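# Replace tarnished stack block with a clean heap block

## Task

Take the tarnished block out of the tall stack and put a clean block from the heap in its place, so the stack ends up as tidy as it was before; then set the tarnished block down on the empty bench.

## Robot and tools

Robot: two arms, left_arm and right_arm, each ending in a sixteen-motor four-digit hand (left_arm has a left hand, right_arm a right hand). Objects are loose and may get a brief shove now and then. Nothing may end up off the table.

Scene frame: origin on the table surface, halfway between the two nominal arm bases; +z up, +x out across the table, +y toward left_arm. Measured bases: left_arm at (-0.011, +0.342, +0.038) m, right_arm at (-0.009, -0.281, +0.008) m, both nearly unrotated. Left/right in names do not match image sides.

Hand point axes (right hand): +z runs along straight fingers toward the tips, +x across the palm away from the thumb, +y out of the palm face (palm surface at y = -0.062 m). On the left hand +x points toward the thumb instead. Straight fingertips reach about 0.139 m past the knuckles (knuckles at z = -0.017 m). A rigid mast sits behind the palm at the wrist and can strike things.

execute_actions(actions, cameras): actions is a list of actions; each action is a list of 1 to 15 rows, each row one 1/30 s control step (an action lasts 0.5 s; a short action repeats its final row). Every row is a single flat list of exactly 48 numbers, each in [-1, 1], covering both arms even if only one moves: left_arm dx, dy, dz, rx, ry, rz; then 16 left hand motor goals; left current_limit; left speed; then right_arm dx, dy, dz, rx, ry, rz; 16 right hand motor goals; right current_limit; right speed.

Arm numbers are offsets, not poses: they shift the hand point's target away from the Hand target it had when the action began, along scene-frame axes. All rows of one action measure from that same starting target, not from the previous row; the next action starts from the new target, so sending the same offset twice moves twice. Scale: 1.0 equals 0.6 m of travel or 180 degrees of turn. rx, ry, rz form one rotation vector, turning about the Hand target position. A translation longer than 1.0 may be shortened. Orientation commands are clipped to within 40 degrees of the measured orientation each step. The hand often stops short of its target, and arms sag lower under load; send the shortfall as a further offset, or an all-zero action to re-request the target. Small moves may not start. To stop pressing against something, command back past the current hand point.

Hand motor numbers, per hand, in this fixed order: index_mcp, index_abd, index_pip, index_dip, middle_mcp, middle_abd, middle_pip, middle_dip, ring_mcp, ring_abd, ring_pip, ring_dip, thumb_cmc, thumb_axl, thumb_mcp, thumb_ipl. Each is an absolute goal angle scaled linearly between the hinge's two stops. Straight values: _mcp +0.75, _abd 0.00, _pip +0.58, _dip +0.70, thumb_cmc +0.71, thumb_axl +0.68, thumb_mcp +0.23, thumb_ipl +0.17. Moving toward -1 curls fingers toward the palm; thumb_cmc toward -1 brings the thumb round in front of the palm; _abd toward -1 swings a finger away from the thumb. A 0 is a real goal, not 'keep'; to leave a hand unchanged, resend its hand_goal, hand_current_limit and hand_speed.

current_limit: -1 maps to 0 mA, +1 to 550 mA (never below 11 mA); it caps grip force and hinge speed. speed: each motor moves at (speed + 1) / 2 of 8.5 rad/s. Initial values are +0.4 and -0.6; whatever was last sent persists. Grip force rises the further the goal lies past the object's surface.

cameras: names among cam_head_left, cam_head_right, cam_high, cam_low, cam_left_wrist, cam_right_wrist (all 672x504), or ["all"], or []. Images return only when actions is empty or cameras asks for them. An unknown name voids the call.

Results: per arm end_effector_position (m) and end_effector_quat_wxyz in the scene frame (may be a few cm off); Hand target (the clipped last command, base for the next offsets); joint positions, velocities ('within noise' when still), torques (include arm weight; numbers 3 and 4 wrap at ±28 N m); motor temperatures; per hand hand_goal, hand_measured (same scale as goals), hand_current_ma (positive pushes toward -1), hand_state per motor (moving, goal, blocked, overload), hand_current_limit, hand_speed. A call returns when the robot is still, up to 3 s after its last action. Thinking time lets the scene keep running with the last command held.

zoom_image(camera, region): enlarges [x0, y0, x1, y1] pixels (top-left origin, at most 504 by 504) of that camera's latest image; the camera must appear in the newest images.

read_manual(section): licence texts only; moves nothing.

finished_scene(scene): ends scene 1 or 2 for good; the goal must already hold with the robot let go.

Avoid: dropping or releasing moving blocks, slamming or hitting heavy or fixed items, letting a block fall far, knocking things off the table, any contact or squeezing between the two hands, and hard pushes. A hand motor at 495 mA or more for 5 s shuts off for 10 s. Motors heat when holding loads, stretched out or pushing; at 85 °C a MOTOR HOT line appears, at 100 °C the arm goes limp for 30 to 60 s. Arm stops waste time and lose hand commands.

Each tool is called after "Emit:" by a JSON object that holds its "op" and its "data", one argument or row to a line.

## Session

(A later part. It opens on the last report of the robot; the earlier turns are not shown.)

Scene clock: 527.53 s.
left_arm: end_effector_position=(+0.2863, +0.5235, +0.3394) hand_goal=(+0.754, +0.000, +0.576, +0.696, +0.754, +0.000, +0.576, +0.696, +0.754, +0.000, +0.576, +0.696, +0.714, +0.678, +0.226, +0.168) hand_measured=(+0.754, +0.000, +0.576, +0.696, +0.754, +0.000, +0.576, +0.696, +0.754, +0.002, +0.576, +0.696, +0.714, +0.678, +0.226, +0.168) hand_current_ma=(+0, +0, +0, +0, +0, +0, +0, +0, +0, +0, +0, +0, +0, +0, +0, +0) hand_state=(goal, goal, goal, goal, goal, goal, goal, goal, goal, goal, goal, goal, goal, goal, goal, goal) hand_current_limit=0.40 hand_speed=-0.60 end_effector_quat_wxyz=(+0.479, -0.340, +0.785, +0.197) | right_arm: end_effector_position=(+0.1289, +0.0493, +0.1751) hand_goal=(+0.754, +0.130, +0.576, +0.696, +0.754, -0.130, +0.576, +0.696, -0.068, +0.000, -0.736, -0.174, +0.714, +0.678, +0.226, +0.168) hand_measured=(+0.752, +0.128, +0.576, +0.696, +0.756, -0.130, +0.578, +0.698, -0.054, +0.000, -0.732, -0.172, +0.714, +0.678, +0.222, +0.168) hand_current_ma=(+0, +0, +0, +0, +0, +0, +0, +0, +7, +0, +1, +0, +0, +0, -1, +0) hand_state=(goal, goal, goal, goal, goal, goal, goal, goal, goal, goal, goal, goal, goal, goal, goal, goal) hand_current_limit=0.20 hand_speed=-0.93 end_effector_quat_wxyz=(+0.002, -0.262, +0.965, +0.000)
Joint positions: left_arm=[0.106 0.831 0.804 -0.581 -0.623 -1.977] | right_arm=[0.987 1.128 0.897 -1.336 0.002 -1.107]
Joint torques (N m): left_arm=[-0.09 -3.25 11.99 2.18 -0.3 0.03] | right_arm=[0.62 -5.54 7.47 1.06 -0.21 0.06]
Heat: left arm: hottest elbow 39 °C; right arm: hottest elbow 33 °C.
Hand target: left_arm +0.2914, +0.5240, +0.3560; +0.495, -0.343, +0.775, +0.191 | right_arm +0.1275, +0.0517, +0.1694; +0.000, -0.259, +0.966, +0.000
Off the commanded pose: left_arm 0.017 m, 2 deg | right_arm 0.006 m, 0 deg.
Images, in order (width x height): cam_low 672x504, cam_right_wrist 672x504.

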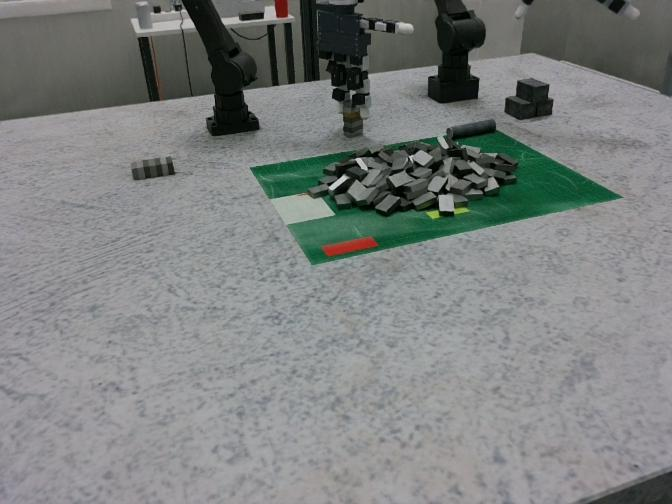

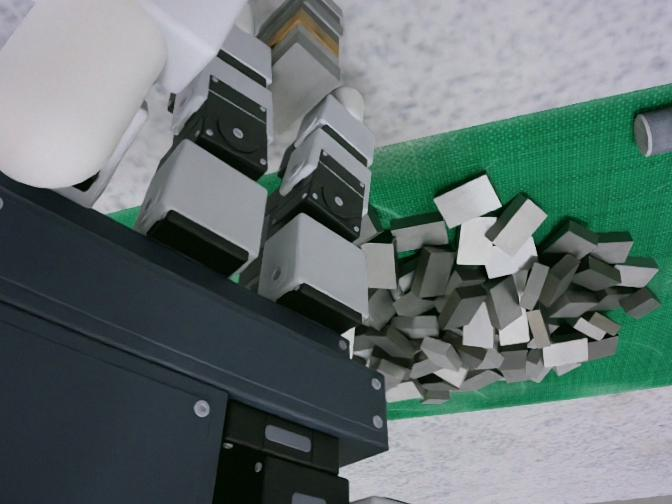

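Emit:
{"op": "execute_actions", "data": {
  "actions": [
    [[0,0,0,0,0,0,0.754,0,0.576,0.696,0.754,0,0.576,0.696,0.754,0,0.576,0.696,0.714,0.678,0.226,0.168,0.4,-0.6,0,0,0,0,0,0,0.754,0.05,0.576,0.696,0.754,-0.05,0.576,0.696,-0.068,0,-0.737,-0.174,0.714,0.678,0.226,0.168,0.2,-0.93]],
    [[0,0,0,0,0,0,0.754,0,0.576,0.696,0.754,0,0.576,0.696,0.754,0,0.576,0.696,0.714,0.678,0.226,0.168,0.4,-0.6,0,0,0,0,0,0,0.754,0.015,0.576,0.696,0.754,-0.015,0.576,0.696,-0.068,0,-0.737,-0.174,0.714,0.678,0.226,0.168,0.2,-0.95]]
  ],
  "cameras": ["cam_low","cam_right_wrist"]
}}

Emit:
{"op": "zoom_image", "data": {
  "camera": "cam_low",
  "region": [330, 95, 378, 140]
}}

Emit:
{"op": "zoom_image", "data": {
  "camera": "cam_right_wrist",
  "region": [220, 0, 380, 115]
}}

Scene clock: 549.87 s.
left_arm: end_effector_position=(+0.2863, +0.5235, +0.3394) hand_goal=(+0.754, +0.000, +0.576, +0.696, +0.754, +0.000, +0.576, +0.696, +0.754, +0.000, +0.576, +0.696, +0.714, +0.678, +0.226, +0.168) hand_measured=(+0.754, +0.000, +0.576, +0.696, +0.754, +0.000, +0.576, +0.696, +0.754, +0.002, +0.576, +0.696, +0.714, +0.678, +0.226, +0.168) hand_current_ma=(+0, +0, +0, +0, +0, +0, +0, +0, +0, +0, +0, +0, +0, +0, +0, +0) hand_state=(goal, goal, goal, goal, goal, goal, goal, goal, goal, goal, goal, goal, goal, goal, goal, goal) hand_current_limit=0.40 hand_speed=-0.60 end_effector_quat_wxyz=(+0.479, -0.340, +0.785, +0.197) | right_arm: end_effector_position=(+0.1289, +0.0493, +0.1751) hand_goal=(+0.754, +0.016, +0.576, +0.696, +0.754, -0.014, +0.576, +0.696, -0.068, +0.000, -0.736, -0.174, +0.714, +0.678, +0.226, +0.168) hand_measured=(+0.752, +0.086, +0.576, +0.696, +0.756, -0.092, +0.578, +0.698, -0.054, +0.000, -0.732, -0.172, +0.714, +0.678, +0.222, +0.168) hand_current_ma=(+0, +86, +0, +0, +0, -103, +0, +0, +7, +0, +1, +0, +0, +0, -1, +0) hand_state=(goal, blocked, goal, goal, goal, blocked, goal, goal, goal, goal, goal, goal, goal, goal, goal, goal) hand_current_limit=0.20 hand_speed=-0.95 end_effector_quat_wxyz=(+0.002, -0.261, +0.965, +0.000)
Joint positions: left_arm=[0.106 0.831 0.804 -0.581 -0.623 -1.977] | right_arm=[0.987 1.128 0.897 -1.336 0.002 -1.106]
Joint torques (N m): left_arm=[-0.09 -3.25 12.01 2.17 -0.3 0.02] | right_arm=[0.62 -5.48 7.45 1.07 -0.21 0.05]
Heat: left arm: hottest elbow 39 °C; right arm: hottest elbow 33 °C.
Hand target: left_arm +0.2914, +0.5240, +0.3560; +0.495, -0.343, +0.775, +0.191 | right_arm +0.1275, +0.0517, +0.1694; +0.000, -0.259, +0.966, +0.000
Off the commanded pose: left_arm 0.017 m, 2 deg | right_arm 0.006 m, 0 deg.
Images, in order (width x height): cam_low 672x504, cam_right_wrist 672x504.

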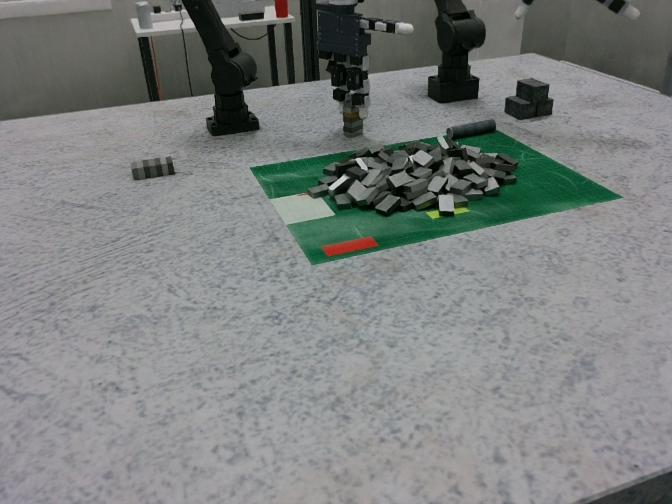

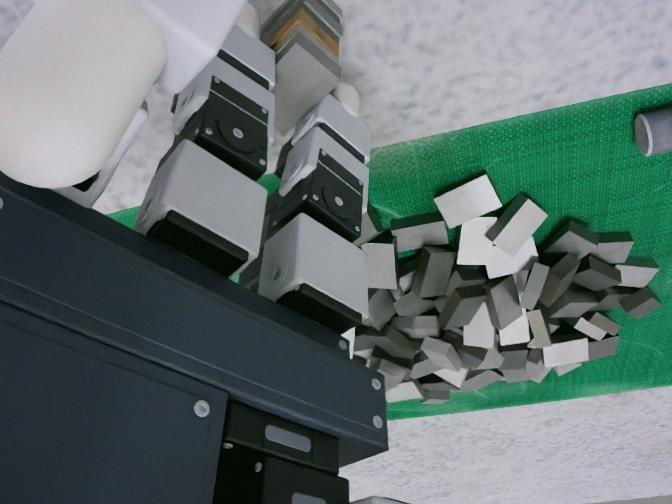

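Scaled by 10.500 from the camera's 672x504 image, which has a finer 960x720 frame.

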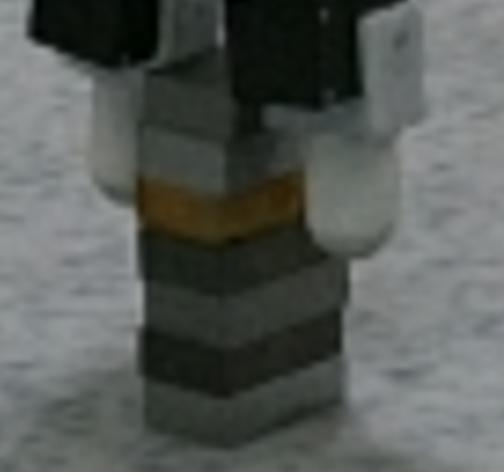

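Scaled by 3.150 from the camera's 672x504 image, which has a finer 960x720 frame.

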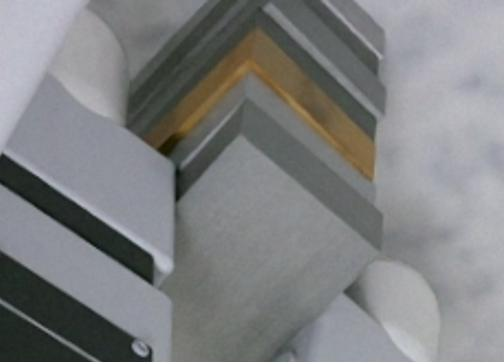

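Emit:
{"op": "execute_actions", "data": {
  "actions": [
    [[0,0,0,0,0,0,0.754,0,0.576,0.696,0.754,0,0.576,0.696,0.754,0,0.576,0.696,0.714,0.678,0.226,0.168,0.4,-0.6,0,0,0,0,0,0,0.754,0.14,0.576,0.696,0.754,-0.14,0.576,0.696,-0.068,0,-0.737,-0.174,0.714,0.678,0.226,0.168,0.2,-0.93]],
    [[0,0,0,0,0,0,0.754,0,0.576,0.696,0.754,0,0.576,0.696,0.754,0,0.576,0.696,0.714,0.678,0.226,0.168,0.4,-0.6,0.0073,0.0111,0.044,0.0092,-0.006,0,0.754,0.13,0.576,0.696,0.754,-0.13,0.576,0.696,-0.068,0,-0.737,-0.174,0.714,0.678,0.226,0.168,0.2,-0.93]],
    [[0,0,0,0,0,0,0.754,0,0.576,0.696,0.754,0,0.576,0.696,0.754,0,0.576,0.696,0.714,0.678,0.226,0.168,0.4,-0.6,0.0073,0.0111,0.044,0.0092,-0.006,0,0.754,0.13,0.576,0.696,0.754,-0.13,0.576,0.696,-0.068,0,-0.737,-0.174,0.714,0.678,0.226,0.168,0.2,-0.93]]
  ],
  "cameras": ["cam_low","cam_right_wrist"]
}}

Emit:
{"op": "zoom_image", "data": {
  "camera": "cam_low",
  "region": [330, 95, 378, 140]
}}

Emit:
{"op": "zoom_image", "data": {
  "camera": "cam_right_wrist",
  "region": [220, 0, 380, 115]
}}

Scene clock: 600.97 s.
left_arm: end_effector_position=(+0.2863, +0.5235, +0.3394) hand_goal=(+0.754, +0.000, +0.576, +0.696, +0.754, +0.000, +0.576, +0.696, +0.754, +0.000, +0.576, +0.696, +0.714, +0.678, +0.226, +0.168) hand_measured=(+0.754, +0.000, +0.576, +0.696, +0.754, +0.000, +0.576, +0.696, +0.754, +0.002, +0.576, +0.696, +0.714, +0.678, +0.226, +0.168) hand_current_ma=(+0, +0, +0, +0, +0, +0, +0, +0, +0, +0, +0, +0, +0, +0, +0, +0) hand_state=(goal, goal, goal, goal, goal, goal, goal, goal, goal, goal, goal, goal, goal, goal, goal, goal) hand_current_limit=0.40 hand_speed=-0.60 end_effector_quat_wxyz=(+0.479, -0.340, +0.785, +0.197) | right_arm: end_effector_position=(+0.1296, +0.0504, +0.1945) hand_goal=(+0.754, +0.130, +0.576, +0.696, +0.754, -0.130, +0.576, +0.696, -0.068, +0.000, -0.736, -0.174, +0.714, +0.678, +0.226, +0.168) hand_measured=(+0.752, +0.132, +0.576, +0.696, +0.756, -0.132, +0.578, +0.698, -0.054, +0.000, -0.732, -0.172, +0.714, +0.678, +0.222, +0.168) hand_current_ma=(+0, +0, +0, +0, +0, +0, +0, +0, +7, +0, +1, +0, +0, +0, -1, +0) hand_state=(goal, goal, goal, goal, goal, goal, goal, goal, goal, goal, goal, goal, goal, goal, goal, goal) hand_current_limit=0.20 hand_speed=-0.93 end_effector_quat_wxyz=(+0.007, -0.261, +0.965, +0.005)
Joint positions: left_arm=[0.106 0.831 0.804 -0.581 -0.623 -1.977] | right_arm=[0.987 1.112 0.935 -1.378 0.002 -1.106]
Joint torques (N m): left_arm=[-0.09 -3.31 11.99 2.17 -0.3 0.03] | right_arm=[0.56 -6.59 13.11 0.09 -0.22 0.05]
Heat: left arm: hottest elbow 39 °C; right arm: hottest elbow 34 °C.
Hand target: left_arm +0.2914, +0.5240, +0.3560; +0.495, -0.343, +0.775, +0.191 | right_arm +0.1363, +0.0650, +0.2222; +0.026, -0.258, +0.965, +0.023
Off the commanded pose: left_arm 0.017 m, 2 deg | right_arm 0.032 m, 3 deg.
Images, in order (width x height): cam_low 672x504, cam_right_wrist 672x504.

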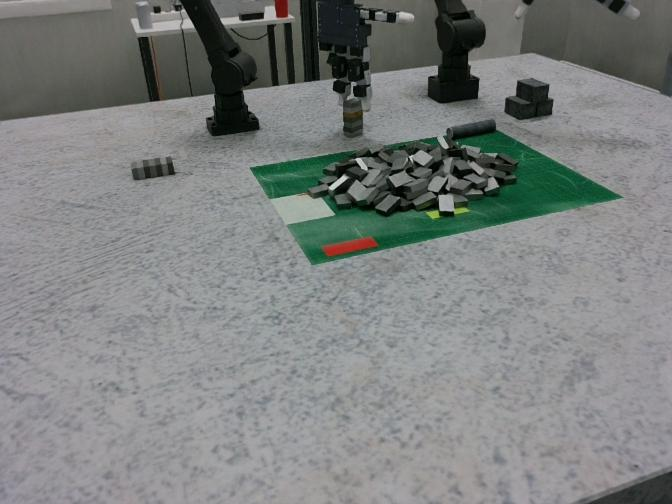

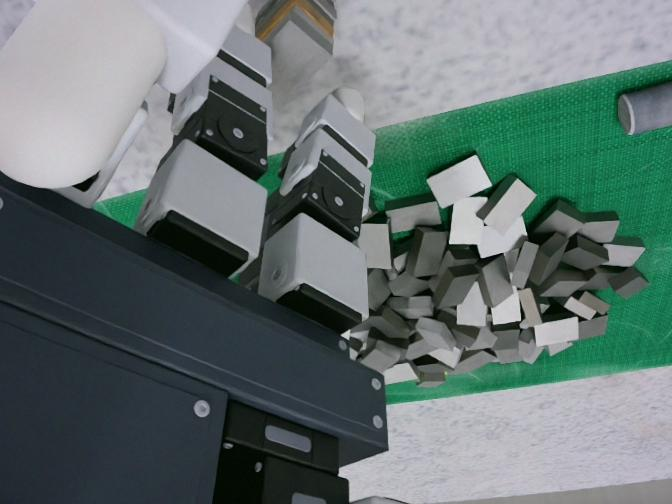

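Scaled by 10.500 from the camera's 672x504 image, which has a finer 960x720 frame.

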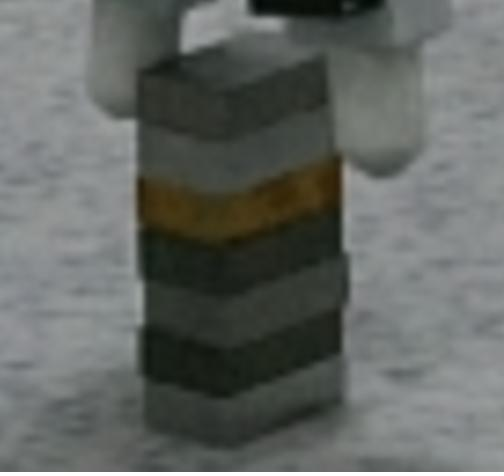

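Scaled by 3.150 from the camera's 672x504 image, which has a finer 960x720 frame.

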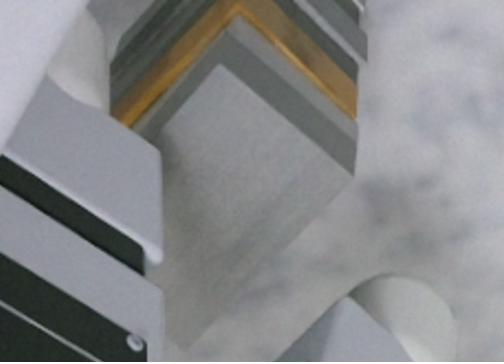

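Emit:
{"op": "execute_actions", "data": {
  "actions": [
    [[0,0,0,0,0,0,0.754,0,0.576,0.696,0.754,0,0.576,0.696,0.754,0,0.576,0.696,0.714,0.678,0.226,0.168,0.4,-0.6,-0.0147,-0.0222,-0.069,-0.0184,0.0121,0,0.754,0.13,0.576,0.696,0.754,-0.13,0.576,0.696,-0.068,0,-0.737,-0.174,0.714,0.678,0.226,0.168,0.2,-0.93]]
  ],
  "cameras": ["cam_low","cam_right_wrist"]
}}

Emit:
{"op": "zoom_image", "data": {
  "camera": "cam_low",
  "region": [330, 95, 378, 140]
}}

Emit:
{"op": "zoom_image", "data": {
  "camera": "cam_right_wrist",
  "region": [220, 0, 380, 115]
}}

Scene clock: 613.37 s.
left_arm: end_effector_position=(+0.2863, +0.5235, +0.3394) hand_goal=(+0.754, +0.000, +0.576, +0.696, +0.754, +0.000, +0.576, +0.696, +0.754, +0.000, +0.576, +0.696, +0.714, +0.678, +0.226, +0.168) hand_measured=(+0.754, +0.000, +0.576, +0.696, +0.754, +0.000, +0.576, +0.696, +0.754, +0.002, +0.576, +0.696, +0.714, +0.678, +0.226, +0.168) hand_current_ma=(+0, +0, +0, +0, +0, +0, +0, +0, +0, +0, +0, +0, +0, +0, +0, +0) hand_state=(goal, goal, goal, goal, goal, goal, goal, goal, goal, goal, goal, goal, goal, goal, goal, goal) hand_current_limit=0.40 hand_speed=-0.60 end_effector_quat_wxyz=(+0.479, -0.340, +0.785, +0.197) | right_arm: end_effector_position=(+0.1287, +0.0489, +0.1856) hand_goal=(+0.754, +0.130, +0.576, +0.696, +0.754, -0.130, +0.576, +0.696, -0.068, +0.000, -0.736, -0.174, +0.714, +0.678, +0.226, +0.168) hand_measured=(+0.752, +0.132, +0.576, +0.696, +0.756, -0.132, +0.578, +0.698, -0.054, +0.000, -0.732, -0.172, +0.714, +0.678, +0.222, +0.168) hand_current_ma=(+0, +0, +0, +0, +0, +0, +0, +0, +7, +0, +1, +0, +0, +0, -1, +0) hand_state=(goal, goal, goal, goal, goal, goal, goal, goal, goal, goal, goal, goal, goal, goal, goal, goal) hand_current_limit=0.20 hand_speed=-0.93 end_effector_quat_wxyz=(+0.001, -0.261, +0.965, +0.000)
Joint positions: left_arm=[0.106 0.831 0.804 -0.581 -0.623 -1.977] | right_arm=[0.987 1.122 0.921 -1.369 0.002 -1.106]
Joint torques (N m): left_arm=[0.03 -3.25 11.97 2.19 -0.3 0.03] | right_arm=[0.62 -5.6 7.57 1.01 -0.22 0.05]
Heat: left arm: hottest elbow 39 °C; right arm: hottest elbow 35 °C.
Hand target: left_arm +0.2914, +0.5240, +0.3560; +0.495, -0.343, +0.775, +0.191 | right_arm +0.1274, +0.0517, +0.1808; +0.000, -0.259, +0.966, +0.000
Off the commanded pose: left_arm 0.017 m, 2 deg | right_arm 0.006 m, 0 deg.
Images, in order (width x height): cam_low 672x504, cam_right_wrist 672x504.

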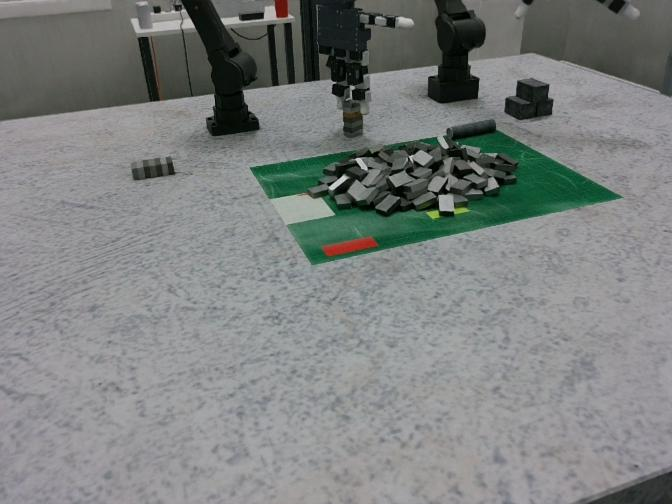

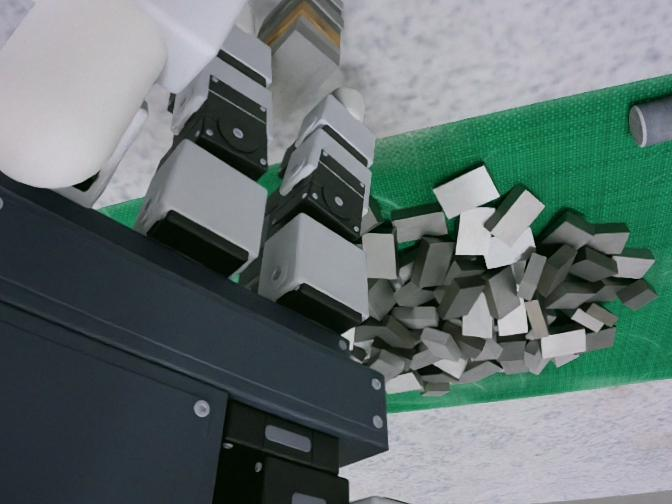

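Scaled by 10.500 from the camera's 672x504 image, which has a finer 960x720 frame.

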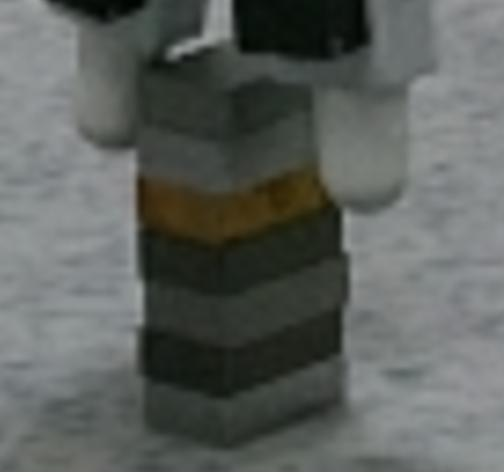

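Scaled by 3.150 from the camera's 672x504 image, which has a finer 960x720 frame.

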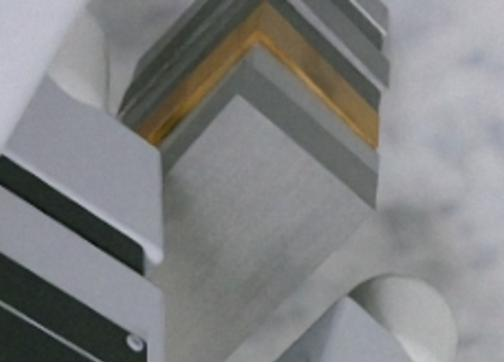

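Emit:
{"op": "execute_actions", "data": {
  "actions": [
    [[0,0,0,0,0,0,0.754,0,0.576,0.696,0.754,0,0.576,0.696,0.754,0,0.576,0.696,0.714,0.678,0.226,0.168,0.4,-0.6,0,0,0,0,0,0,0.754,0.06,0.576,0.696,0.754,-0.06,0.576,0.696,-0.068,0,-0.737,-0.174,0.714,0.678,0.226,0.168,0.1,-0.93]],
    [[0,0,0,0,0,0,0.754,0,0.576,0.696,0.754,0,0.576,0.696,0.754,0,0.576,0.696,0.714,0.678,0.226,0.168,0.4,-0.6,0,0,0,0,0,0,0.754,0.02,0.576,0.696,0.754,-0.02,0.576,0.696,-0.068,0,-0.737,-0.174,0.714,0.678,0.226,0.168,0.1,-0.95]]
  ],
  "cameras": ["cam_low","cam_right_wrist"]
}}

Emit:
{"op": "zoom_image", "data": {
  "camera": "cam_low",
  "region": [330, 95, 378, 140]
}}

Emit:
{"op": "zoom_image", "data": {
  "camera": "cam_right_wrist",
  "region": [220, 0, 380, 115]
}}

Scene clock: 625.10 s.
left_arm: end_effector_position=(+0.2863, +0.5235, +0.3394) hand_goal=(+0.754, +0.000, +0.576, +0.696, +0.754, +0.000, +0.576, +0.696, +0.754, +0.000, +0.576, +0.696, +0.714, +0.678, +0.226, +0.168) hand_measured=(+0.754, +0.000, +0.576, +0.696, +0.754, +0.000, +0.576, +0.696, +0.754, +0.002, +0.576, +0.696, +0.714, +0.678, +0.226, +0.168) hand_current_ma=(+0, +0, +0, +0, +0, +0, +0, +0, +0, +0, +0, +0, +0, +0, +0, +0) hand_state=(goal, goal, goal, goal, goal, goal, goal, goal, goal, goal, goal, goal, goal, goal, goal, goal) hand_current_limit=0.40 hand_speed=-0.60 end_effector_quat_wxyz=(+0.479, -0.340, +0.785, +0.197) | right_arm: end_effector_position=(+0.1287, +0.0489, +0.1856) hand_goal=(+0.754, +0.020, +0.576, +0.696, +0.754, -0.020, +0.576, +0.696, -0.068, +0.000, -0.736, -0.174, +0.714, +0.678, +0.226, +0.168) hand_measured=(+0.752, +0.024, +0.576, +0.696, +0.756, -0.026, +0.578, +0.698, -0.054, +0.000, -0.732, -0.172, +0.714, +0.678, +0.222, +0.168) hand_current_ma=(+0, +0, +0, +0, +0, -1, +0, +0, +7, +0, +1, +0, +0, +0, -1, +0) hand_state=(goal, goal, goal, goal, goal, goal, goal, goal, goal, goal, goal, goal, goal, goal, goal, goal) hand_current_limit=0.10 hand_speed=-0.95 end_effector_quat_wxyz=(+0.001, -0.261, +0.965, +0.000)
Joint positions: left_arm=[0.106 0.831 0.804 -0.581 -0.623 -1.977] | right_arm=[0.987 1.122 0.921 -1.369 0.002 -1.106]
Joint torques (N m): left_arm=[-0.03 -3.19 11.99 2.18 -0.3 0.03] | right_arm=[0.62 -5.6 7.58 1.07 -0.22 0.05]
Heat: left arm: hottest elbow 40 °C; right arm: hottest elbow 34 °C.
Hand target: left_arm +0.2914, +0.5240, +0.3560; +0.495, -0.343, +0.775, +0.191 | right_arm +0.1274, +0.0516, +0.1807; +0.000, -0.259, +0.966, +0.000
Off the commanded pose: left_arm 0.017 m, 2 deg | right_arm 0.006 m, 0 deg.
Images, in order (width x height): cam_low 672x504, cam_right_wrist 672x504.

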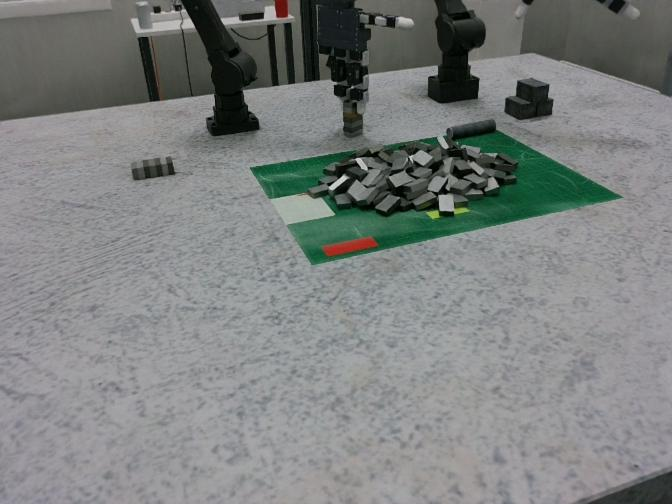

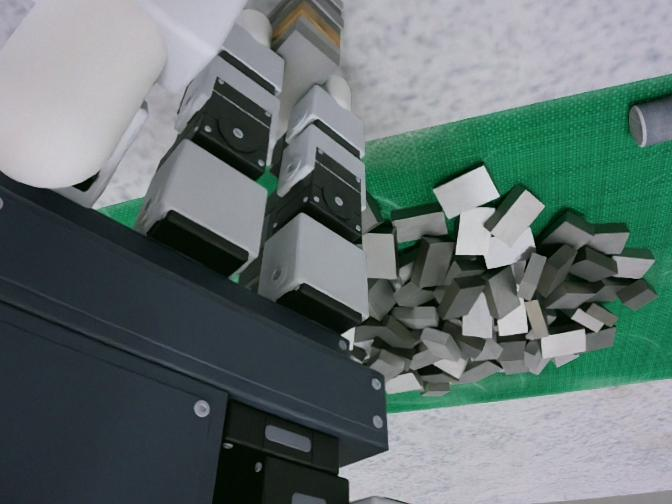

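Scaled by 10.500 from the camera's 672x504 image, which has a finer 960x720 frame.

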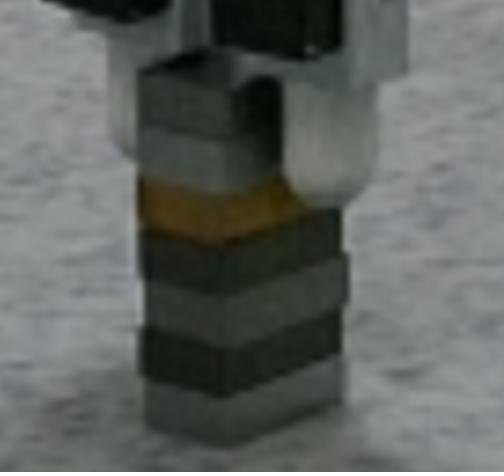

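Scaled by 3.150 from the camera's 672x504 image, which has a finer 960x720 frame.

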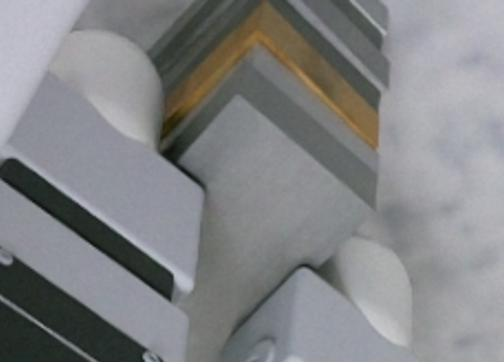

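Emit:
{"op": "execute_actions", "data": {
  "actions": [
    [[0,0,0,0,0,0,0.754,0,0.576,0.696,0.754,0,0.576,0.696,0.754,0,0.576,0.696,0.714,0.678,0.226,0.168,0.4,-0.6,0,0,0,0,0,0,0.754,0.0,0.576,0.696,0.754,0.0,0.576,0.696,-0.068,0,-0.737,-0.174,0.714,0.678,0.226,0.168,0.1,-0.96]],
    [[0,0,0,0,0,0,0.754,0,0.576,0.696,0.754,0,0.576,0.696,0.754,0,0.576,0.696,0.714,0.678,0.226,0.168,0.4,-0.6,0,0,0,0,0,0,0.754,-0.02,0.576,0.696,0.754,0.02,0.576,0.696,-0.068,0,-0.737,-0.174,0.714,0.678,0.226,0.168,0.1,-0.96]]
  ],
  "cameras": ["cam_low","cam_right_wrist"]
}}

Emit:
{"op": "zoom_image", "data": {
  "camera": "cam_low",
  "region": [330, 95, 378, 140]
}}

Emit:
{"op": "zoom_image", "data": {
  "camera": "cam_right_wrist",
  "region": [220, 0, 380, 115]
}}

Scene clock: 639.27 s.
left_arm: end_effector_position=(+0.2863, +0.5235, +0.3394) hand_goal=(+0.754, +0.000, +0.576, +0.696, +0.754, +0.000, +0.576, +0.696, +0.754, +0.000, +0.576, +0.696, +0.714, +0.678, +0.226, +0.168) hand_measured=(+0.754, +0.000, +0.576, +0.696, +0.754, +0.000, +0.576, +0.696, +0.754, +0.002, +0.576, +0.696, +0.714, +0.678, +0.226, +0.168) hand_current_ma=(+0, +0, +0, +0, +0, +0, +0, +0, +0, +0, +0, +0, +0, +0, +0, +0) hand_state=(goal, goal, goal, goal, goal, goal, goal, goal, goal, goal, goal, goal, goal, goal, goal, goal) hand_current_limit=0.40 hand_speed=-0.60 end_effector_quat_wxyz=(+0.479, -0.340, +0.785, +0.197) | right_arm: end_effector_position=(+0.1287, +0.0489, +0.1856) hand_goal=(+0.754, -0.020, +0.576, +0.696, +0.754, +0.020, +0.576, +0.696, -0.068, +0.000, -0.736, -0.174, +0.714, +0.678, +0.226, +0.168) hand_measured=(+0.752, +0.004, +0.576, +0.696, +0.756, -0.010, +0.578, +0.698, -0.054, +0.000, -0.732, -0.172, +0.714, +0.678, +0.222, +0.168) hand_current_ma=(+0, +13, +0, +0, +0, -19, +0, +0, +7, +0, +1, +0, +0, +0, -1, +0) hand_state=(goal, blocked, goal, goal, goal, blocked, goal, goal, goal, goal, goal, goal, goal, goal, goal, goal) hand_current_limit=0.10 hand_speed=-0.96 end_effector_quat_wxyz=(+0.001, -0.261, +0.965, +0.000)
Joint positions: left_arm=[0.106 0.831 0.804 -0.581 -0.623 -1.977] | right_arm=[0.987 1.122 0.921 -1.369 0.002 -1.106]
Joint torques (N m): left_arm=[-0.03 -3.25 11.99 2.19 -0.3 0.03] | right_arm=[0.62 -5.6 7.58 1.07 -0.21 0.06]
Heat: left arm: hottest elbow 40 °C; right arm: hottest elbow 34 °C.
Hand target: left_arm +0.2914, +0.5240, +0.3560; +0.495, -0.343, +0.775, +0.191 | right_arm +0.1274, +0.0516, +0.1807; +0.000, -0.259, +0.966, +0.000
Off the commanded pose: left_arm 0.017 m, 2 deg | right_arm 0.006 m, 0 deg.
Images, in order (width x height): cam_low 672x504, cam_right_wrist 672x504.

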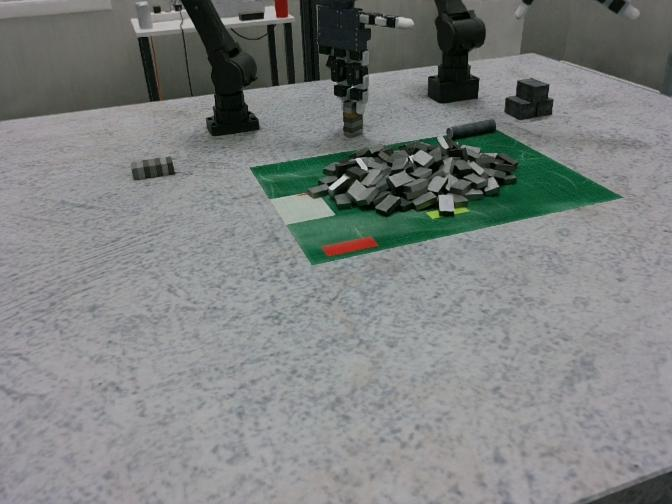

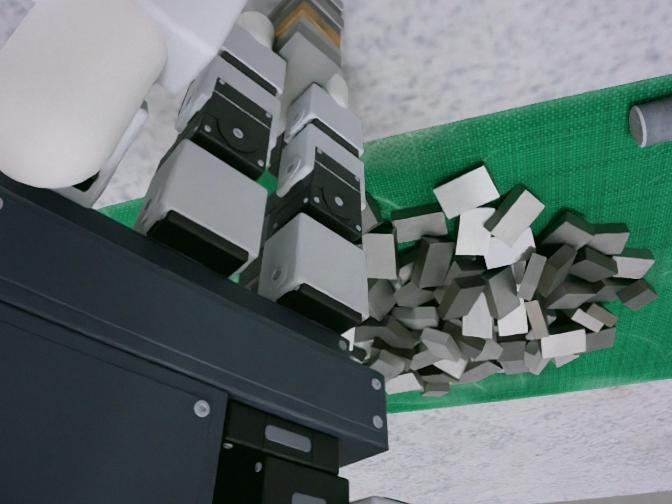

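Scaled by 10.500 from the camera's 672x504 image, which has a finer 960x720 frame.

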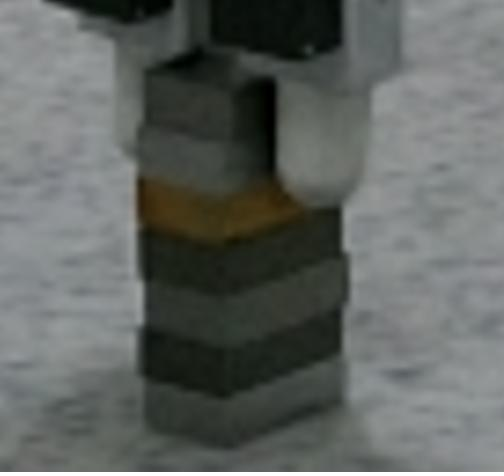

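Scaled by 3.150 from the camera's 672x504 image, which has a finer 960x720 frame.

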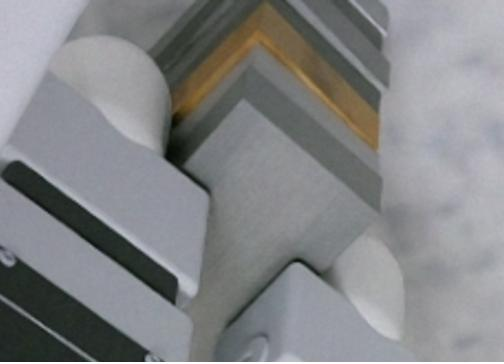

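Emit:
{"op": "execute_actions", "data": {
  "actions": [
    [[0,0,0,0,0,0,0.754,0,0.576,0.696,0.754,0,0.576,0.696,0.754,0,0.576,0.696,0.714,0.678,0.226,0.168,0.4,-0.6,0,0,0,0,0,0,0.754,-0.1,0.576,0.696,0.754,0.08,0.576,0.696,-0.068,0,-0.737,-0.174,0.714,0.678,0.226,0.168,0.2,-0.95]],
    [[0,0,0,0,0,0,0.754,0,0.576,0.696,0.754,0,0.576,0.696,0.754,0,0.576,0.696,0.714,0.678,0.226,0.168,0.4,-0.6,0,0,0,0,0,0,0.754,-0.2,0.576,0.696,0.754,0.17,0.576,0.696,-0.068,0,-0.737,-0.174,0.714,0.678,0.226,0.168,0.2,-0.95]],
    [[0,0,0,0,0,0,0.754,0,0.576,0.696,0.754,0,0.576,0.696,0.754,0,0.576,0.696,0.714,0.678,0.226,0.168,0.4,-0.6,0,0,0,0,0,0,0.754,-0.2,0.576,0.696,0.754,0.17,0.576,0.696,-0.068,0,-0.737,-0.174,0.714,0.678,0.226,0.168,0.2,-0.95]]
  ],
  "cameras": ["cam_low","cam_right_wrist"]
}}

Emit:
{"op": "zoom_image", "data": {
  "camera": "cam_low",
  "region": [330, 95, 378, 140]
}}

Emit:
{"op": "zoom_image", "data": {
  "camera": "cam_right_wrist",
  "region": [220, 0, 380, 115]
}}

Scene clock: 669.70 s.
left_arm: end_effector_position=(+0.2863, +0.5235, +0.3394) hand_goal=(+0.754, +0.000, +0.576, +0.696, +0.754, +0.000, +0.576, +0.696, +0.754, +0.000, +0.576, +0.696, +0.714, +0.678, +0.226, +0.168) hand_measured=(+0.754, +0.000, +0.576, +0.696, +0.754, +0.000, +0.576, +0.696, +0.754, +0.002, +0.576, +0.696, +0.714, +0.678, +0.226, +0.168) hand_current_ma=(+0, +0, +0, +0, +0, +0, +0, +0, +0, +0, +0, +0, +0, +0, +0, +0) hand_state=(goal, goal, goal, goal, goal, goal, goal, goal, goal, goal, goal, goal, goal, goal, goal, goal) hand_current_limit=0.40 hand_speed=-0.60 end_effector_quat_wxyz=(+0.479, -0.340, +0.785, +0.197) | right_arm: end_effector_position=(+0.1287, +0.0489, +0.1856) hand_goal=(+0.754, -0.200, +0.576, +0.696, +0.754, +0.170, +0.576, +0.696, -0.068, +0.000, -0.736, -0.174, +0.714, +0.678, +0.226, +0.168) hand_measured=(+0.752, -0.006, +0.576, +0.696, +0.756, -0.002, +0.578, +0.698, -0.054, +0.000, -0.732, -0.172, +0.714, +0.678, +0.222, +0.168) hand_current_ma=(+0, +330, +0, +0, +0, -330, +0, +0, +7, +0, +1, +0, +0, +0, -1, +0) hand_state=(goal, blocked, goal, goal, goal, blocked, goal, goal, goal, goal, goal, goal, goal, goal, goal, goal) hand_current_limit=0.20 hand_speed=-0.95 end_effector_quat_wxyz=(+0.001, -0.261, +0.965, +0.000)
Joint positions: left_arm=[0.106 0.831 0.804 -0.581 -0.623 -1.977] | right_arm=[0.987 1.122 0.921 -1.369 0.002 -1.106]
Joint torques (N m): left_arm=[-0.09 -3.19 11.97 2.18 -0.3 0.02] | right_arm=[0.62 -5.6 7.6 1.06 -0.21 0.06]
Heat: left arm: hottest elbow 40 °C; right arm: hottest elbow 33 °C.
Hand target: left_arm +0.2914, +0.5240, +0.3560; +0.495, -0.343, +0.775, +0.191 | right_arm +0.1274, +0.0516, +0.1807; +0.000, -0.259, +0.966, +0.000
Off the commanded pose: left_arm 0.017 m, 2 deg | right_arm 0.006 m, 0 deg.
Images, in order (width x height): cam_low 672x504, cam_right_wrist 672x504.

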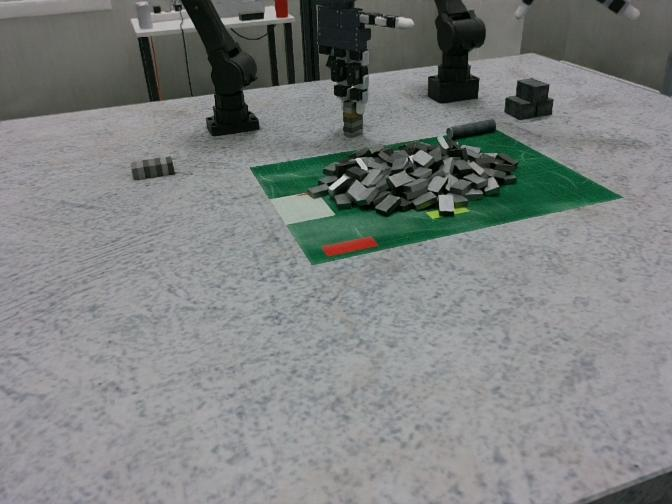

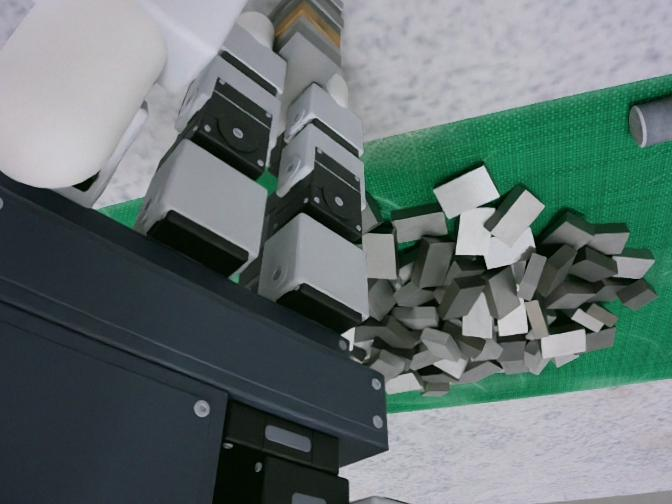

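Scaled by 10.500 from the camera's 672x504 image, which has a finer 960x720 frame.

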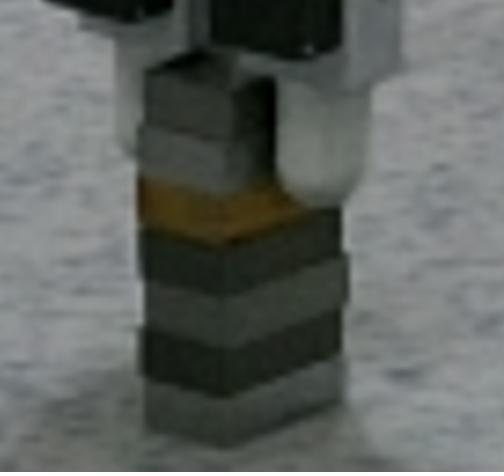

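Scaled by 3.150 from the camera's 672x504 image, which has a finer 960x720 frame.

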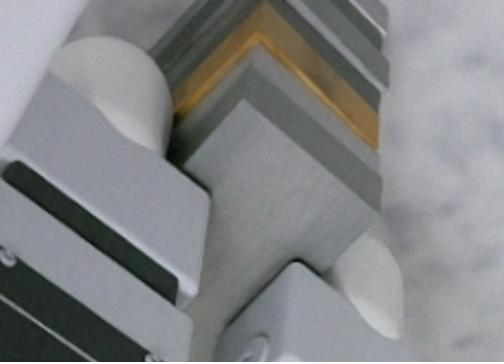

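Emit:
{"op": "execute_actions", "data": {
  "actions": [
    [[0,0,0,0,0,0,0.754,0,0.576,0.696,0.754,0,0.576,0.696,0.754,0,0.576,0.696,0.714,0.678,0.226,0.168,0.4,-0.6,0.0073,0.0111,0.035,0.0092,-0.006,0,0.754,-0.2,0.576,0.696,0.754,0.17,0.576,0.696,-0.068,0,-0.737,-0.174,0.714,0.678,0.226,0.168,0.2,-0.95]],
    [[0,0,0,0,0,0,0.754,0,0.576,0.696,0.754,0,0.576,0.696,0.754,0,0.576,0.696,0.714,0.678,0.226,0.168,0.4,-0.6,0.0073,0.0111,0.045,0.0092,-0.006,0,0.754,-0.2,0.576,0.696,0.754,0.17,0.576,0.696,-0.068,0,-0.737,-0.174,0.714,0.678,0.226,0.168,0.2,-0.95]]
  ],
  "cameras": ["cam_low","cam_right_wrist"]
}}

Emit:
{"op": "zoom_image", "data": {
  "camera": "cam_low",
  "region": [330, 95, 378, 140]
}}

Emit:
{"op": "zoom_image", "data": {
  "camera": "cam_right_wrist",
  "region": [220, 0, 380, 115]
}}

Scene clock: 689.23 s.
left_arm: end_effector_position=(+0.2863, +0.5235, +0.3394) hand_goal=(+0.754, +0.000, +0.576, +0.696, +0.754, +0.000, +0.576, +0.696, +0.754, +0.000, +0.576, +0.696, +0.714, +0.678, +0.226, +0.168) hand_measured=(+0.754, +0.000, +0.576, +0.696, +0.754, +0.000, +0.576, +0.696, +0.754, +0.002, +0.576, +0.696, +0.714, +0.678, +0.226, +0.168) hand_current_ma=(+0, +0, +0, +0, +0, +0, +0, +0, +0, +0, +0, +0, +0, +0, +0, +0) hand_state=(goal, goal, goal, goal, goal, goal, goal, goal, goal, goal, goal, goal, goal, goal, goal, goal) hand_current_limit=0.40 hand_speed=-0.60 end_effector_quat_wxyz=(+0.479, -0.340, +0.785, +0.197) | right_arm: end_effector_position=(+0.1275, +0.0472, +0.1911) hand_goal=(+0.754, -0.200, +0.576, +0.696, +0.754, +0.170, +0.576, +0.696, -0.068, +0.000, -0.736, -0.174, +0.714, +0.678, +0.226, +0.168) hand_measured=(+0.750, -0.006, +0.576, +0.696, +0.754, +0.000, +0.578, +0.698, -0.054, +0.000, -0.732, -0.172, +0.714, +0.678, +0.222, +0.168) hand_current_ma=(-1, +330, +0, +0, +0, -330, +0, +0, +7, +0, +1, +0, +0, +0, -1, +0) hand_state=(goal, blocked, goal, goal, goal, blocked, goal, goal, goal, goal, goal, goal, goal, goal, goal, goal) hand_current_limit=0.20 hand_speed=-0.95 end_effector_quat_wxyz=(-0.003, -0.261, +0.965, -0.004)
Joint positions: left_arm=[0.106 0.831 0.804 -0.581 -0.623 -1.977] | right_arm=[0.987 1.12 0.936 -1.397 0.002 -1.106]
Joint torques (N m): left_arm=[-0.03 -3.19 11.99 2.18 -0.3 0.03] | right_arm=[0.56 -7.71 14.08 0.08 -0.23 0.05]
Heat: left arm: hottest elbow 40 °C; right arm: hottest elbow 33 °C.
Hand target: left_arm +0.2914, +0.5240, +0.3560; +0.495, -0.343, +0.775, +0.191 | right_arm +0.1362, +0.0649, +0.2287; +0.026, -0.258, +0.965, +0.023
Off the commanded pose: left_arm 0.017 m, 2 deg | right_arm 0.042 m, 5 deg.
Images, in order (width x height): cam_low 672x504, cam_right_wrist 672x504.

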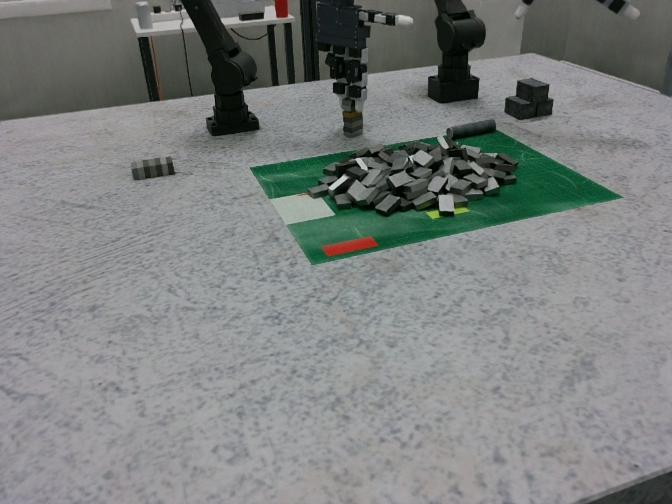

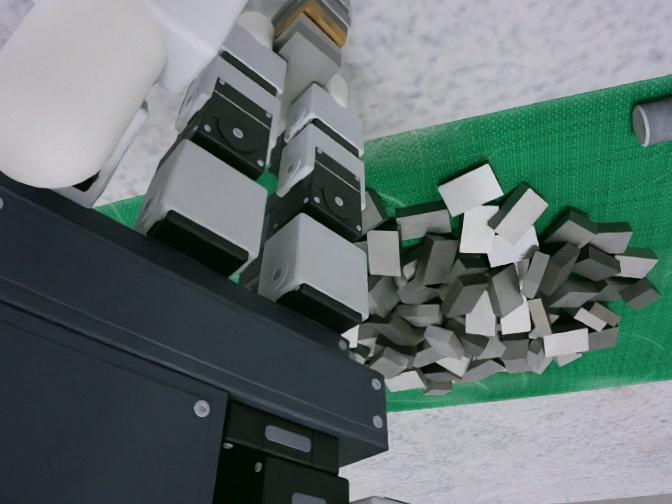

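Scaled by 10.500 from the camera's 672x504 image, which has a finer 960x720 frame.

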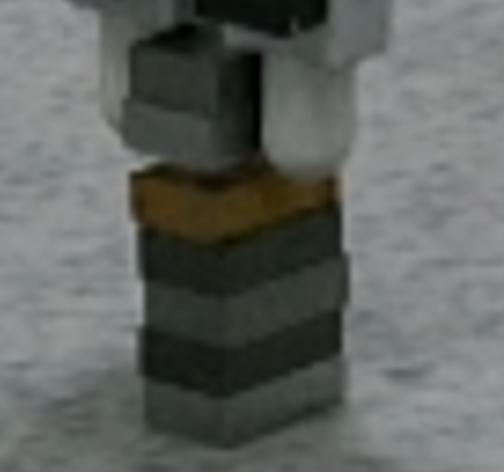

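Scaled by 3.150 from the camera's 672x504 image, which has a finer 960x720 frame.

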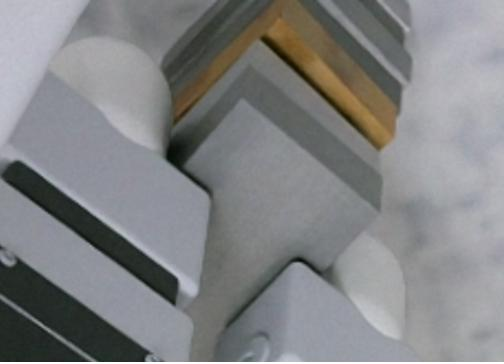

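Emit:
{"op": "execute_actions", "data": {
  "actions": [
    [[0,0,0,0,0,0,0.754,0,0.576,0.696,0.754,0,0.576,0.696,0.754,0,0.576,0.696,0.714,0.678,0.226,0.168,0.4,-0.6,0,0,0.05,0,0,0,0.754,-0.2,0.576,0.696,0.754,0.17,0.576,0.696,-0.068,0,-0.737,-0.174,0.714,0.678,0.226,0.168,0.2,-0.95]],
    [[0,0,0,0,0,0,0.754,0,0.576,0.696,0.754,0,0.576,0.696,0.754,0,0.576,0.696,0.714,0.678,0.226,0.168,0.4,-0.6,-0.0017,0.07,0.01,0.0008,0.0014,0,0.754,-0.2,0.576,0.696,0.754,0.17,0.576,0.696,-0.068,0,-0.737,-0.174,0.714,0.678,0.226,0.168,0.2,-0.95]],
    [[0,0,0,0,0,0,0.754,0,0.576,0.696,0.754,0,0.576,0.696,0.754,0,0.576,0.696,0.714,0.678,0.226,0.168,0.4,-0.6,-0.0017,0.098,0,0.0008,0.0014,0,0.754,-0.2,0.576,0.696,0.754,0.17,0.576,0.696,-0.068,0,-0.737,-0.174,0.714,0.678,0.226,0.168,0.2,-0.95]]
  ],
  "cameras": ["cam_low","cam_right_wrist"]
}}

Emit:
{"op": "zoom_image", "data": {
  "camera": "cam_low",
  "region": [330, 80, 420, 150]
}}

Emit:
{"op": "zoom_image", "data": {
  "camera": "cam_right_wrist",
  "region": [220, 0, 380, 115]
}}

Scene clock: 721.70 s.
left_arm: end_effector_position=(+0.2863, +0.5235, +0.3394) hand_goal=(+0.754, +0.000, +0.576, +0.696, +0.754, +0.000, +0.576, +0.696, +0.754, +0.000, +0.576, +0.696, +0.714, +0.678, +0.226, +0.168) hand_measured=(+0.754, +0.000, +0.576, +0.696, +0.754, +0.000, +0.576, +0.696, +0.754, +0.002, +0.576, +0.696, +0.714, +0.678, +0.226, +0.168) hand_current_ma=(+0, +0, +0, +0, +0, +0, +0, +0, +0, +0, +0, +0, +0, +0, +0, +0) hand_state=(goal, goal, goal, goal, goal, goal, goal, goal, goal, goal, goal, goal, goal, goal, goal, goal) hand_current_limit=0.40 hand_speed=-0.60 end_effector_quat_wxyz=(+0.479, -0.340, +0.785, +0.197) | right_arm: end_effector_position=(+0.1245, +0.1453, +0.2294) hand_goal=(+0.754, -0.200, +0.576, +0.696, +0.754, +0.170, +0.576, +0.696, -0.068, +0.000, -0.736, -0.174, +0.714, +0.678, +0.226, +0.168) hand_measured=(+0.748, -0.006, +0.574, +0.696, +0.754, +0.000, +0.578, +0.698, -0.054, +0.000, -0.732, -0.172, +0.714, +0.678, +0.222, +0.168) hand_current_ma=(-1, +330, +0, +0, +0, -330, +0, +0, +7, +0, +1, +0, +0, +0, -1, +0) hand_state=(goal, blocked, goal, goal, goal, blocked, goal, goal, goal, goal, goal, goal, goal, goal, goal, goal) hand_current_limit=0.20 hand_speed=-0.95 end_effector_quat_wxyz=(-0.004, -0.265, +0.964, -0.003)
Joint positions: left_arm=[0.106 0.831 0.804 -0.581 -0.623 -1.977] | right_arm=[1.134 1.335 1.216 -1.462 -0.002 -0.967]
Joint torques (N m): left_arm=[-0.09 -3.31 11.99 2.18 -0.3 0.03] | right_arm=[0.09 -10.46 14.2 0.57 -0.08 0.04]
Heat: left arm: hottest elbow 40 °C; right arm: hottest elbow 39 °C.
Hand target: left_arm +0.2914, +0.5240, +0.3560; +0.495, -0.343, +0.775, +0.191 | right_arm +0.1342, +0.1658, +0.2648; +0.022, -0.258, +0.965, +0.026
Off the commanded pose: left_arm 0.017 m, 2 deg | right_arm 0.042 m, 5 deg.
Images, in order (width x height): cam_low 672x504, cam_right_wrist 672x504.

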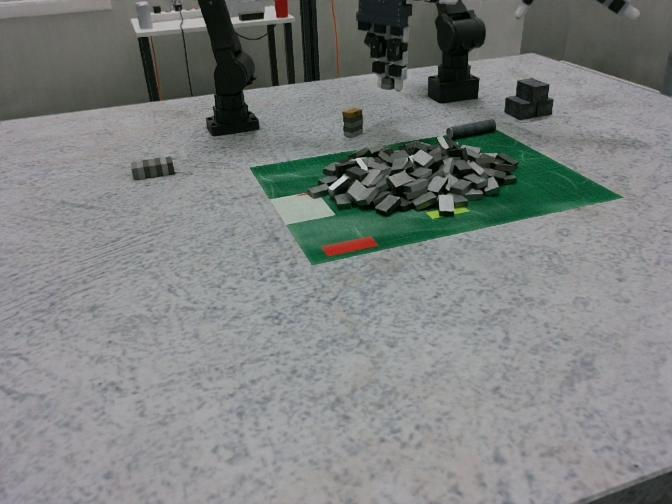

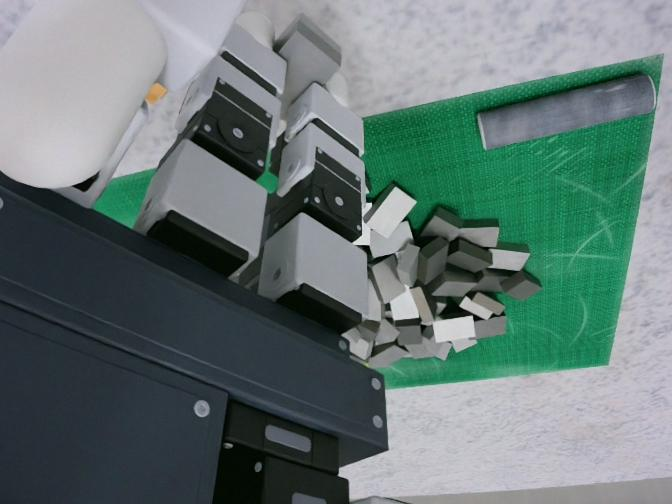

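Scaled by 5.600 from the camera's 672x504 image, which has a finer 960x720 frame.

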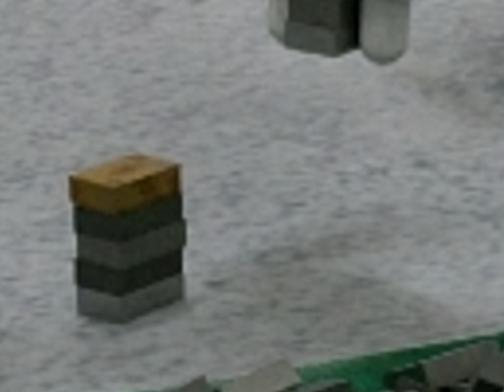

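Scaled by 3.150 from the camera's 672x504 image, which has a finer 960x720 frame.

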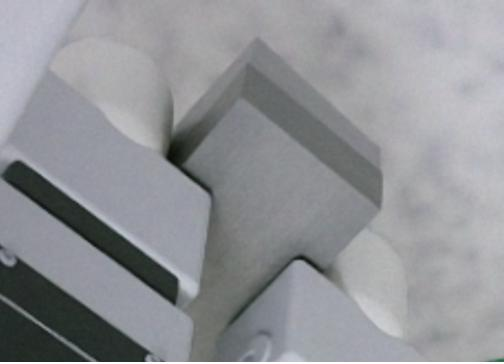

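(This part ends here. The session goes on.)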